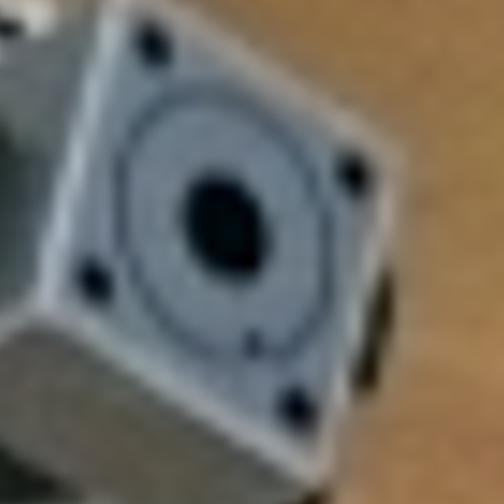

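Request:
{"fn": "move", "kwargs": {
  "arm1": {"target":[-0.033,0.0475,0.8163,0,0,0.8747,-0.4848],"speed":0.05,"joints":{"hand_index":0.28,"hand_middle":0.285,"hand_thumb_bend":0.56}},
  "arm2": {"target":[0.5624,-0.1022,0.751,0.05278,-0.09523,0.8695,-0.4819],"speed":0.1},
  "arm3": {"target":[-0.38,0.05,1.30,0.183,-0.183,-0.683,-0.683],"speed":0.25},
  "arm4": {"target":[-0.1985,-0.2915,0.755,0.3686,-0.6651,-0.5681,0.3148],"speed":0.1},
  "cameras": ["cam_high","arm4_cam_wrist"]
}}

Request:
{"fn": "zoom_image", "kwargs": {
  "camera": "cam_high",
  "region": [290, 235, 320, 275]
}}

Request:
{"fn": "zoom_image", "kwargs": {
  "camera": "cam_high",
  "region": [370, 30, 430, 80]
}}

Scene clock: 3356.57 s.
Joint torques (N m): arm1=[-1.85 -14.62 2.49 -1.63 -0.42 1.85 0.04] | arm2=[-1.38 -14.43 -0.5 -0.37 -0.13 1.77 -0.17] | arm3=[0.69 -15.38 -0.48 -6.72 -2.32 1.83 0.25] | arm4=[-0.44 -14.84 -1.16 2.34 0.72 -2.1 0.14]
Flange force (N): arm1=[5.4 4.5 0.8] | arm2=[-3.5 -3.5 -5.0] | arm3=[1.7 -3.1 4.1] | arm4=[-1.6 0.5 0.8]
move: arm1 done; arm2 done; arm3 done; arm4 done
Joint velocities: within noise
arm1.joint_positions: joint1_rad=-0.083 joint2_rad=+0.754 joint3_rad=+0.292 joint4_rad=+2.462 joint5_rad=+3.399 joint6_rad=+1.105 joint7_rad=-3.354 hand_little=-1.000 hand_ring=-1.000 hand_middle=+0.286 hand_index=+0.280 hand_thumb_turn=-1.000 hand_thumb_bend=+0.560 hand_force_limit=+0.100 hand_speed=-0.940
arm1.joint_status: all done
arm1.hand_stopped_by: target,target,target,target,target,target
arm1.little_load_n: 0.0
arm1.ring_load_n: 0.0
arm1.middle_load_n: 0.0
arm1.index_load_n: 0.0
arm1.thumb_bend_load_n: 0.0
arm1.thumb_turn_load_n: 0.0
arm1.hand: x=-0.0330 y=+0.0475 z=+0.8163 quat_wxyz=(+0.000, +0.000, -0.875, +0.485)
arm1.hand_target: x=-0.0330 y=+0.0475 z=+0.8163 quat_wxyz=(+0.000, +0.000, -0.875, +0.485)
arm1.hand_status: done (0.000 m and 0.0 deg from the pose sent, 0.001 m and 0.0 deg at the start)
arm2.joint_positions: joint1_rad=+0.044 joint2_rad=+1.046 joint3_rad=+0.285 joint4_rad=+2.032 joint5_rad=-1.164 joint6_rad=+1.270 joint7_rad=+3.168 hand_little=-1.000 hand_ring=-1.000 hand_middle=+0.600 hand_index=+0.600 hand_thumb_turn=-1.000 hand_thumb_bend=+0.650 hand_force_limit=+0.100 hand_speed=+0.200
arm2.joint_status: not commanded
arm2.hand_stopped_by: target,target,target,target,target,target
arm2.little_load_n: 0.0
arm2.ring_load_n: 0.5
arm2.middle_load_n: 0.0
arm2.index_load_n: 0.0
arm2.thumb_bend_load_n: 0.0
arm2.thumb_turn_load_n: 0.0
arm2.hand: x=+0.5624 y=-0.1022 z=+0.7510 quat_wxyz=(+0.053, -0.095, +0.869, -0.482)
arm2.hand_target: x=+0.5624 y=-0.1022 z=+0.7510 quat_wxyz=(+0.053, -0.095, +0.869, -0.482)
arm2.hand_status: done (0.000 m and 0.0 deg from the pose sent, 0.049 m and 0.0 deg at the start)
arm3.joint_positions: joint1_rad=+0.451 joint2_rad=+0.556 joint3_rad=+0.051 joint4_rad=+1.545 joint5_rad=-1.297 joint6_rad=+2.044 joint7_rad=-1.492 hand_little=-1.000 hand_ring=-1.000 hand_middle=+0.170 hand_index=+0.153 hand_thumb_turn=-1.000 hand_thumb_bend=+0.502 hand_force_limit=+0.100 hand_speed=-0.940
arm3.joint_status: not commanded
arm3.hand_stopped_by: target,target,force,force,target,target
arm3.little_load_n: 0.0
arm3.ring_load_n: 0.0
arm3.middle_load_n: 4.0
arm3.index_load_n: 4.5
arm3.thumb_bend_load_n: 7.5
arm3.thumb_turn_load_n: 0.0
arm3.hand: x=-0.3800 y=+0.0500 z=+1.3000 quat_wxyz=(+0.183, -0.183, -0.683, -0.683)
arm3.hand_target: x=-0.3800 y=+0.0500 z=+1.3000 quat_wxyz=(+0.183, -0.183, -0.683, -0.683)
arm3.hand_status: done (0.000 m and 0.0 deg from the pose sent, 0.205 m and 29.9 deg at the start)
arm4.joint_positions: joint1_rad=+0.259 joint2_rad=+1.175 joint3_rad=-0.158 joint4_rad=+2.396 joint5_rad=+1.232 joint6_rad=-0.932 joint7_rad=+0.520 hand_little=-1.000 hand_ring=-1.000 hand_middle=+0.600 hand_index=+0.600 hand_thumb_turn=-1.000 hand_thumb_bend=+0.650 hand_force_limit=+0.100 hand_speed=+0.200
arm4.joint_status: not commanded
arm4.hand_stopped_by: target,target,target,target,target,target
arm4.little_load_n: 0.0
arm4.ring_load_n: 0.0
arm4.middle_load_n: 0.0
arm4.index_load_n: 0.0
arm4.thumb_bend_load_n: 0.0
arm4.thumb_turn_load_n: 0.0
arm4.hand: x=-0.1985 y=-0.2915 z=+0.7550 quat_wxyz=(-0.369, +0.665, +0.568, -0.315)
arm4.hand_target: x=-0.1985 y=-0.2915 z=+0.7550 quat_wxyz=(-0.369, +0.665, +0.568, -0.315)
arm4.hand_status: done (0.000 m and 0.0 deg from the pose sent, 0.065 m and 0.0 deg at the start)
pictures: arm4_cam_wrist, cam_high
arm4_cam_wrist: T_world_to_cam=[[0.52636, 0.21844, -0.82172, 0.79384], [0.48013, -0.87397, 0.07522, -0.21891], [-0.70173, -0.43412, -0.56491, 0.27038]] pos_world=[-0.12301, -0.24735, 0.82152]

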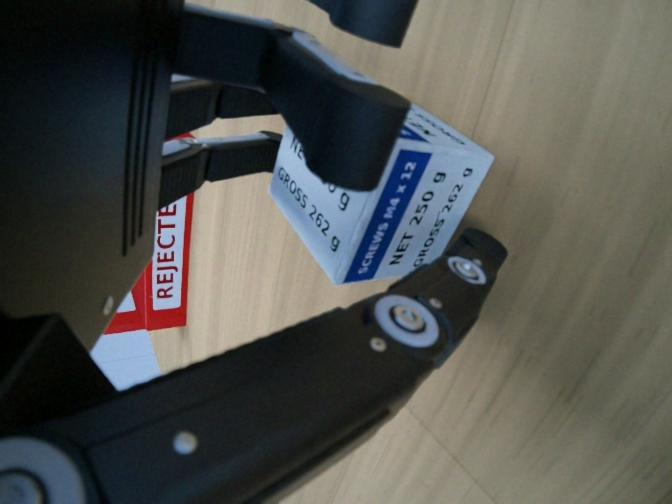

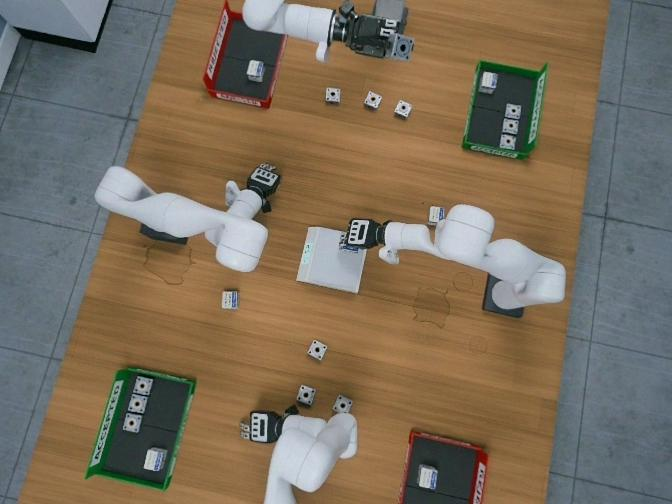

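Scaled by 12.600 from the camera's image (finer frame: 960x720).

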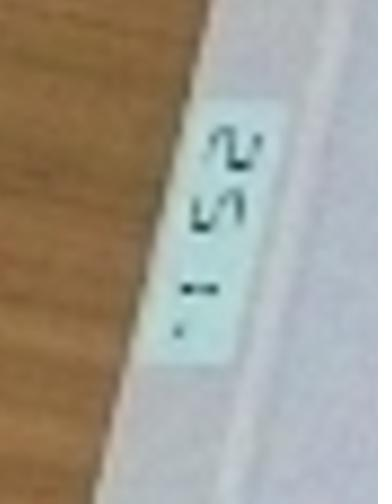

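Scaled by 8.400 from the camera's image (finer frame: 960x720).

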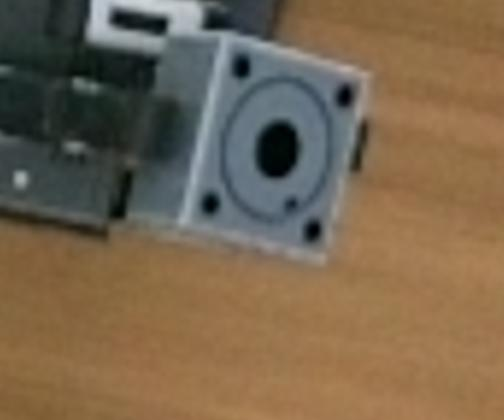

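Request:
{"fn": "move", "kwargs": {
  "arm1": {"joints":{"hand_index":0.1,"hand_middle":0.1,"hand_thumb_bend":0.5}},
  "arm2": {"joints":{"hand_index":0.45,"hand_middle":0.45,"hand_thumb_bend":0.5,"hand_speed":-0.6}},
  "arm4": {"joints":{"hand_index":0.47,"hand_middle":0.47,"hand_thumb_bend":0.5,"hand_speed":-0.6}}
}}

Request:
{"fn": "move", "kwargs": {
  "arm1": {"target":[-0.033,0.0475,0.88,0,0,0.8747,-0.4848],"speed":0.15},
  "arm2": {"joints":{"hand_index":0.1,"hand_middle":0.1,"hand_speed":-0.94}},
  "arm4": {"joints":{"hand_index":0.1,"hand_middle":0.1,"hand_speed":-0.94}}
}}

Request:
{"fn": "move", "kwargs": {
  "arm2": {"target":[0.5624,-0.1022,0.87,0.05278,-0.09523,0.8695,-0.4819],"speed":0.2},
  "arm4": {"target":[-0.1985,-0.2915,0.86,0.3686,-0.6651,-0.5681,0.3148],"speed":0.2}
}}

Request:
{"fn": "move", "kwargs": {
  "arm1": {"target":[0.30,0.33,0.89,0.3428,-0.6185,0.6185,-0.3428],"speed":0.35},
  "arm2": {"joints":{"joint1_rad":0.356,"joint2_rad":0.871,"joint3_rad":0,"joint4_rad":1.898,"joint5_rad":-1.219,"joint6_rad":1.705,"joint7_rad":-0.349},"min_time_s":3},
  "arm3": {"joints":{"joint1_rad":0.828,"joint2_rad":0.246,"joint3_rad":0,"joint4_rad":2.422,"joint5_rad":-1.017,"joint6_rad":-0.695,"joint7_rad":0.475},"min_time_s":3},
  "arm4": {"target":[0.038,-0.0185,0.88,0.4848,-0.8747,0,0],"speed":0.35},
  "cameras": ["cam_high"]
}}

Request:
{"fn": "zoom_image", "kwargs": {
  "camera": "cam_high",
  "region": [215, 385, 265, 423]
}}

Scene clock: 3539.40 s.
Joint torques (N m): arm1=[-1.75 -13.73 2.68 -0.87 -0.36 1.28 0.11] | arm2=[-1.41 -14.5 -0.43 -0.39 -0.13 1.76 -0.16] | arm3=[0.68 -15.62 -0.57 -6.77 -2.37 1.87 0.27] | arm4=[-0.39 -14.86 -1.25 2.33 0.68 -2.15 0.15]
Flange force (N): arm1=[5.2 3.1 0.8] | arm2=[-3.5 -3.4 -4.9] | arm3=[1.3 -3.4 3.9] | arm4=[-1.4 0.6 0.6]
move: arm1 off_target; arm2 done; arm4 done
Joint velocities: within noise
arm1.joint_positions: joint1_rad=-0.083 joint2_rad=+0.754 joint3_rad=+0.292 joint4_rad=+2.462 joint5_rad=+3.399 joint6_rad=+1.105 joint7_rad=-3.354 hand_little=-1.000 hand_ring=-1.000 hand_middle=+0.215 hand_index=+0.204 hand_thumb_turn=-1.000 hand_thumb_bend=+0.527 hand_force_limit=+0.100 hand_speed=-0.940
arm1.joint_status: hand_middle off_target (ended at +0.215, target +0.100); hand_index off_target (ended at +0.204, target +0.100); hand_thumb_bend off_target (ended at +0.527, target +0.500)
arm1.hand_stopped_by: target,target,force,force,force,target
arm1.little_load_n: 0.0
arm1.ring_load_n: 0.0
arm1.middle_load_n: 4.5
arm1.index_load_n: 6.5
arm1.thumb_bend_load_n: 7.5
arm1.thumb_turn_load_n: 0.0
arm1.hand: x=-0.0330 y=+0.0475 z=+0.8163 quat_wxyz=(+0.000, +0.000, -0.875, +0.485)
arm1.hand_target: x=-0.0330 y=+0.0475 z=+0.8163 quat_wxyz=(+0.000, +0.000, -0.875, +0.485)
arm1.hand_status: not commanded
arm2.joint_positions: joint1_rad=+0.044 joint2_rad=+1.046 joint3_rad=+0.285 joint4_rad=+2.032 joint5_rad=-1.164 joint6_rad=+1.270 joint7_rad=+3.168 hand_little=-1.000 hand_ring=-1.000 hand_middle=+0.450 hand_index=+0.450 hand_thumb_turn=-1.000 hand_thumb_bend=+0.500 hand_force_limit=+0.100 hand_speed=-0.600
arm2.joint_status: all done
arm2.hand_stopped_by: target,target,target,target,target,target
arm2.little_load_n: 0.0
arm2.ring_load_n: 0.0
arm2.middle_load_n: 0.0
arm2.index_load_n: 0.0
arm2.thumb_bend_load_n: 0.0
arm2.thumb_turn_load_n: 0.0
arm2.hand: x=+0.5624 y=-0.1022 z=+0.7510 quat_wxyz=(+0.053, -0.095, +0.869, -0.482)
arm2.hand_target: x=+0.5624 y=-0.1022 z=+0.7510 quat_wxyz=(+0.053, -0.095, +0.869, -0.482)
arm2.hand_status: not commanded
arm3: as last shown
arm3.thumb_bend_load_n: 8.0
arm4.joint_positions: joint1_rad=+0.259 joint2_rad=+1.175 joint3_rad=-0.158 joint4_rad=+2.396 joint5_rad=+1.232 joint6_rad=-0.932 joint7_rad=+0.520 hand_little=-1.000 hand_ring=-1.000 hand_middle=+0.470 hand_index=+0.470 hand_thumb_turn=-1.000 hand_thumb_bend=+0.500 hand_force_limit=+0.100 hand_speed=-0.600
arm4.joint_status: all done
arm4.hand_stopped_by: target,target,target,target,target,target
arm4.little_load_n: 0.0
arm4.ring_load_n: 0.0
arm4.middle_load_n: 0.0
arm4.index_load_n: 0.0
arm4.thumb_bend_load_n: 0.5
arm4.thumb_turn_load_n: 0.0
arm4.hand: x=-0.1985 y=-0.2915 z=+0.7550 quat_wxyz=(-0.369, +0.665, +0.568, -0.315)
arm4.hand_target: x=-0.1985 y=-0.2915 z=+0.7550 quat_wxyz=(-0.369, +0.665, +0.568, -0.315)
arm4.hand_status: not commanded
pictures: none

Scene clock: 3541.57 s.
Joint torques (N m): arm1=[-1.93 -14.23 2.23 -4.48 -0.56 2.44 -0.1] | arm2=[-1.2 -13.16 0.28 -1.33 -0.44 0.47 0.01] | arm3=[0.65 -15.65 -0.5 -6.72 -2.34 1.86 0.27] | arm4=[0 -14.03 0.29 1.54 0.18 -1.1 0.21]
Flange force (N): arm1=[7.3 5.6 3.0] | arm2=[-4.4 -8.4 -7.4] | arm3=[1.2 -3.2 3.7] | arm4=[-2.3 -3.8 -0.3]
move: arm1 done; arm2 off_target; arm4 off_target
Joint velocities: within noise
arm1.joint_positions: joint1_rad=-0.109 joint2_rad=+0.512 joint3_rad=+0.318 joint4_rad=+2.438 joint5_rad=+3.464 joint6_rad=+0.845 joint7_rad=-3.396 hand_little=-1.000 hand_ring=-1.000 hand_middle=+0.215 hand_index=+0.204 hand_thumb_turn=-1.000 hand_thumb_bend=+0.527 hand_force_limit=+0.100 hand_speed=-0.940
arm1.joint_status: not commanded
arm1.hand_stopped_by: target,target,force,force,force,target
arm1.little_load_n: 0.0
arm1.ring_load_n: 0.0
arm1.middle_load_n: 3.5
arm1.index_load_n: 5.5
arm1.thumb_bend_load_n: 8.5
arm1.thumb_turn_load_n: 0.0
arm1.hand: x=-0.0330 y=+0.0475 z=+0.8800 quat_wxyz=(+0.000, +0.000, -0.875, +0.485)
arm1.hand_target: x=-0.0330 y=+0.0475 z=+0.8800 quat_wxyz=(+0.000, +0.000, -0.875, +0.485)
arm1.hand_status: done (0.000 m and 0.0 deg from the pose sent, 0.064 m and 0.0 deg at the start)
arm2.joint_positions: joint1_rad=+0.044 joint2_rad=+1.046 joint3_rad=+0.285 joint4_rad=+2.032 joint5_rad=-1.164 joint6_rad=+1.270 joint7_rad=+3.168 hand_little=-1.000 hand_ring=-1.000 hand_middle=+0.164 hand_index=+0.147 hand_thumb_turn=-1.000 hand_thumb_bend=+0.501 hand_force_limit=+0.100 hand_speed=-0.940
arm2.joint_status: hand_middle off_target (ended at +0.164, target +0.100); hand_index off_target (ended at +0.147, target +0.100); the others done
arm2.hand_stopped_by: target,target,force,force,target,target
arm2.little_load_n: 0.0
arm2.ring_load_n: 0.0
arm2.middle_load_n: 5.0
arm2.index_load_n: 6.0
arm2.thumb_bend_load_n: 5.0
arm2.thumb_turn_load_n: 0.0
arm2.hand: x=+0.5624 y=-0.1022 z=+0.7510 quat_wxyz=(+0.053, -0.095, +0.869, -0.482)
arm2.hand_target: x=+0.5624 y=-0.1022 z=+0.7510 quat_wxyz=(+0.053, -0.095, +0.869, -0.482)
arm2.hand_status: not commanded
arm3: as last shown
arm3.thumb_bend_load_n: 7.5
arm4.joint_positions: joint1_rad=+0.259 joint2_rad=+1.175 joint3_rad=-0.158 joint4_rad=+2.396 joint5_rad=+1.232 joint6_rad=-0.932 joint7_rad=+0.520 hand_little=-1.000 hand_ring=-1.000 hand_middle=+0.207 hand_index=+0.201 hand_thumb_turn=-1.000 hand_thumb_bend=+0.502 hand_force_limit=+0.100 hand_speed=-0.940
arm4.joint_status: hand_middle off_target (ended at +0.207, target +0.100); hand_index off_target (ended at +0.201, target +0.100); the others done
arm4.hand_stopped_by: target,target,force,force,target,target
arm4.little_load_n: 0.5
arm4.ring_load_n: 0.0
arm4.middle_load_n: 5.0
arm4.index_load_n: 5.5
arm4.thumb_bend_load_n: 7.0
arm4.thumb_turn_load_n: 0.0
arm4.hand: x=-0.1985 y=-0.2915 z=+0.7550 quat_wxyz=(-0.369, +0.665, +0.568, -0.315)
arm4.hand_target: x=-0.1985 y=-0.2915 z=+0.7550 quat_wxyz=(-0.369, +0.665, +0.568, -0.315)
arm4.hand_status: not commanded
pictures: none

Scene clock: 3542.77 s.
Joint torques (N m): arm1=[-1.91 -14.17 2.29 -4.34 -0.6 2.38 -0.02] | arm2=[-1.43 -13.27 -0.28 -2.44 -0.67 2.04 -0.17] | arm3=[0.72 -15.66 -0.52 -6.7 -2.34 1.84 0.28] | arm4=[-0.33 -13.6 -1.31 0.19 0.23 -3.04 0.08]
Flange force (N): arm1=[7.6 5.3 3.2] | arm2=[-4.6 -1.7 -3.3] | arm3=[1.1 -3.1 3.7] | arm4=[-1.2 3.2 2.6]
move: arm2 done; arm4 done
Joint velocities: within noise
arm1, arm3: as last shown
arm1.ring_load_n: 0.5
arm1.middle_load_n: 4.0
arm2.joint_positions: joint1_rad=-0.003 joint2_rad=+0.739 joint3_rad=+0.358 joint4_rad=+2.064 joint5_rad=-1.032 joint6_rad=+1.402 joint7_rad=+2.925 hand_little=-1.000 hand_ring=-1.000 hand_middle=+0.164 hand_index=+0.147 hand_thumb_turn=-1.000 hand_thumb_bend=+0.502 hand_force_limit=+0.100 hand_speed=-0.940
arm2.joint_status: not commanded
arm2.hand_stopped_by: target,target,force,force,target,target
arm2.little_load_n: 0.0
arm2.ring_load_n: 0.0
arm2.middle_load_n: 3.5
arm2.index_load_n: 4.0
arm2.thumb_bend_load_n: 7.5
arm2.thumb_turn_load_n: 0.0
arm2.hand: x=+0.5624 y=-0.1022 z=+0.8700 quat_wxyz=(+0.053, -0.095, +0.869, -0.482)
arm2.hand_target: x=+0.5624 y=-0.1022 z=+0.8700 quat_wxyz=(+0.053, -0.095, +0.869, -0.482)
arm2.hand_status: done (0.000 m and 0.0 deg from the pose sent, 0.119 m and 0.0 deg at the start)
arm3.little_load_n: -0.5
arm4.joint_positions: joint1_rad=+0.279 joint2_rad=+0.804 joint3_rad=-0.205 joint4_rad=+2.477 joint5_rad=+1.396 joint6_rad=-0.873 joint7_rad=+0.160 hand_little=-1.000 hand_ring=-1.000 hand_middle=+0.207 hand_index=+0.201 hand_thumb_turn=-1.000 hand_thumb_bend=+0.503 hand_force_limit=+0.100 hand_speed=-0.940
arm4.joint_status: not commanded
arm4.hand_stopped_by: target,target,force,force,target,target
arm4.little_load_n: 0.0
arm4.ring_load_n: 0.5
arm4.middle_load_n: 4.0
arm4.index_load_n: 4.5
arm4.thumb_bend_load_n: 8.0
arm4.thumb_turn_load_n: 0.0
arm4.hand: x=-0.1985 y=-0.2915 z=+0.8600 quat_wxyz=(-0.369, +0.665, +0.568, -0.315)
arm4.hand_target: x=-0.1985 y=-0.2915 z=+0.8600 quat_wxyz=(-0.369, +0.665, +0.568, -0.315)
arm4.hand_status: done (0.000 m and 0.0 deg from the pose sent, 0.105 m and 0.0 deg at the start)
pictures: none

Scene clock: 3546.17 s.
Joint torques (N m): arm1=[-1.91 -11.86 -0.15 -3.01 -0.66 2.31 -0.04] | arm2=[-1.41 -15.36 -2.53 -2.67 -1.22 2.42 -0.05] | arm3=[0.65 -9.92 0.88 -6.63 0.62 -1.82 0.07] | arm4=[-0.46 -17.41 0.96 -4.15 -0.1 -3.08 0.04]
Flange force (N): arm1=[1.8 6.1 -1.5] | arm2=[4.8 3.1 -2.2] | arm3=[0.1 5.1 -2.5] | arm4=[1.1 4.3 1.6]
move: arm1 done; arm2 done; arm3 done; arm4 done
Joint velocities: within noise
arm1.joint_positions: joint1_rad=-0.282 joint2_rad=+0.442 joint3_rad=-0.079 joint4_rad=+2.452 joint5_rad=+4.539 joint6_rad=+0.918 joint7_rad=-3.423 hand_little=-1.000 hand_ring=-1.000 hand_middle=+0.215 hand_index=+0.204 hand_thumb_turn=-1.000 hand_thumb_bend=+0.527 hand_force_limit=+0.100 hand_speed=-0.940
arm1.joint_status: not commanded
arm1.hand_stopped_by: target,target,force,force,force,target
arm1.little_load_n: 0.0
arm1.ring_load_n: 0.0
arm1.middle_load_n: 4.0
arm1.index_load_n: 5.5
arm1.thumb_bend_load_n: 9.0
arm1.thumb_turn_load_n: 0.0
arm1.hand: x=+0.3000 y=+0.3300 z=+0.8900 quat_wxyz=(-0.343, +0.618, -0.618, +0.343)
arm1.hand_target: x=+0.3000 y=+0.3300 z=+0.8900 quat_wxyz=(-0.343, +0.618, -0.618, +0.343)
arm1.hand_status: done (0.000 m and 0.0 deg from the pose sent, 0.437 m and 90.0 deg at the start)
arm2.joint_positions: joint1_rad=+0.356 joint2_rad=+0.871 joint3_rad=+0.000 joint4_rad=+1.898 joint5_rad=-1.219 joint6_rad=+1.705 joint7_rad=-0.349 hand_little=-1.000 hand_ring=-1.000 hand_middle=+0.164 hand_index=+0.147 hand_thumb_turn=-1.000 hand_thumb_bend=+0.502 hand_force_limit=+0.100 hand_speed=-0.940
arm2.joint_status: all done
arm2.hand_stopped_by: target,target,force,force,target,target
arm2.little_load_n: 0.0
arm2.ring_load_n: 0.0
arm2.middle_load_n: 4.0
arm2.index_load_n: 4.5
arm2.thumb_bend_load_n: 6.5
arm2.thumb_turn_load_n: 0.0
arm2.hand: x=+0.4218 y=-0.1394 z=+1.1010 quat_wxyz=(+0.707, +0.707, +0.000, -0.001)
arm2.hand_target: x=+0.4218 y=-0.1394 z=+1.1010 quat_wxyz=(+0.707, +0.707, +0.000, -0.001)
arm2.hand_status: not commanded
arm3.joint_positions: joint1_rad=+0.828 joint2_rad=+0.246 joint3_rad=+0.000 joint4_rad=+2.422 joint5_rad=-1.017 joint6_rad=-0.695 joint7_rad=+0.475 hand_little=-1.000 hand_ring=-1.000 hand_middle=+0.170 hand_index=+0.153 hand_thumb_turn=-1.000 hand_thumb_bend=+0.502 hand_force_limit=+0.100 hand_speed=-0.940
arm3.joint_status: all done
arm3.hand_stopped_by: target,target,force,force,target,target
arm3.little_load_n: 0.0
arm3.ring_load_n: 0.0
arm3.middle_load_n: 3.5
arm3.index_load_n: 4.0
arm3.thumb_bend_load_n: 8.0
arm3.thumb_turn_load_n: 0.0
arm3.hand: x=-0.6798 y=-0.4467 z=+0.9706 quat_wxyz=(-0.001, -0.001, -0.875, +0.484)
arm3.hand_target: x=-0.6798 y=-0.4467 z=+0.9706 quat_wxyz=(-0.001, -0.001, -0.875, +0.484)
arm3.hand_status: not commanded
arm4.joint_positions: joint1_rad=+0.218 joint2_rad=+0.725 joint3_rad=-0.031 joint4_rad=+2.344 joint5_rad=+0.137 joint6_rad=-0.921 joint7_rad=+0.018 hand_little=-1.000 hand_ring=-1.000 hand_middle=+0.207 hand_index=+0.201 hand_thumb_turn=-1.000 hand_thumb_bend=+0.503 hand_force_limit=+0.100 hand_speed=-0.940
arm4.joint_status: not commanded
arm4.hand_stopped_by: target,target,force,force,target,target
arm4.little_load_n: 0.0
arm4.ring_load_n: 0.0
arm4.middle_load_n: 4.0
arm4.index_load_n: 4.5
arm4.thumb_bend_load_n: 8.0
arm4.thumb_turn_load_n: 0.0
arm4.hand: x=+0.0380 y=-0.0185 z=+0.8800 quat_wxyz=(-0.485, +0.875, +0.000, +0.000)
arm4.hand_target: x=+0.0380 y=-0.0185 z=+0.8800 quat_wxyz=(-0.485, +0.875, +0.000, +0.000)
arm4.hand_status: done (0.000 m and 0.0 deg from the pose sent, 0.362 m and 81.0 deg at the start)

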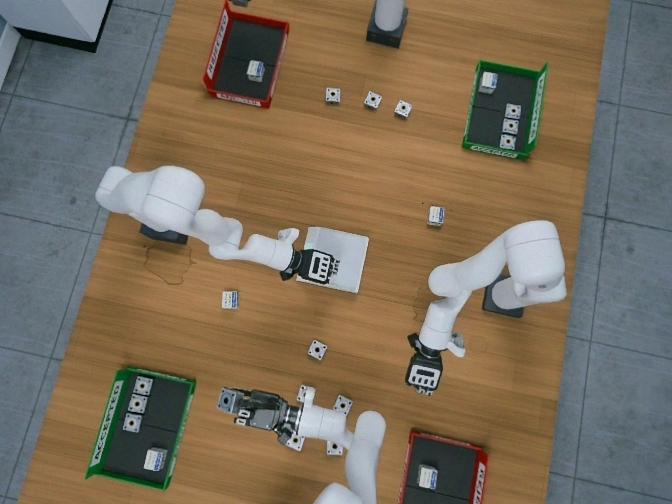

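Scaled by 10.080 from the camera's image (finer frame: 960x720).

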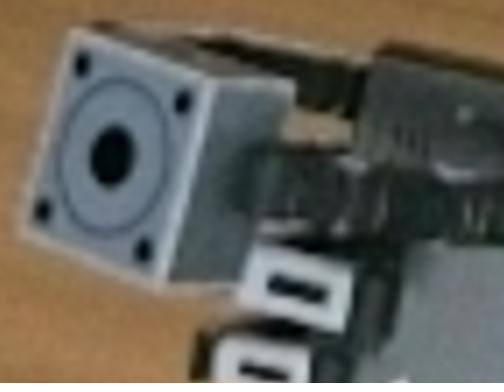

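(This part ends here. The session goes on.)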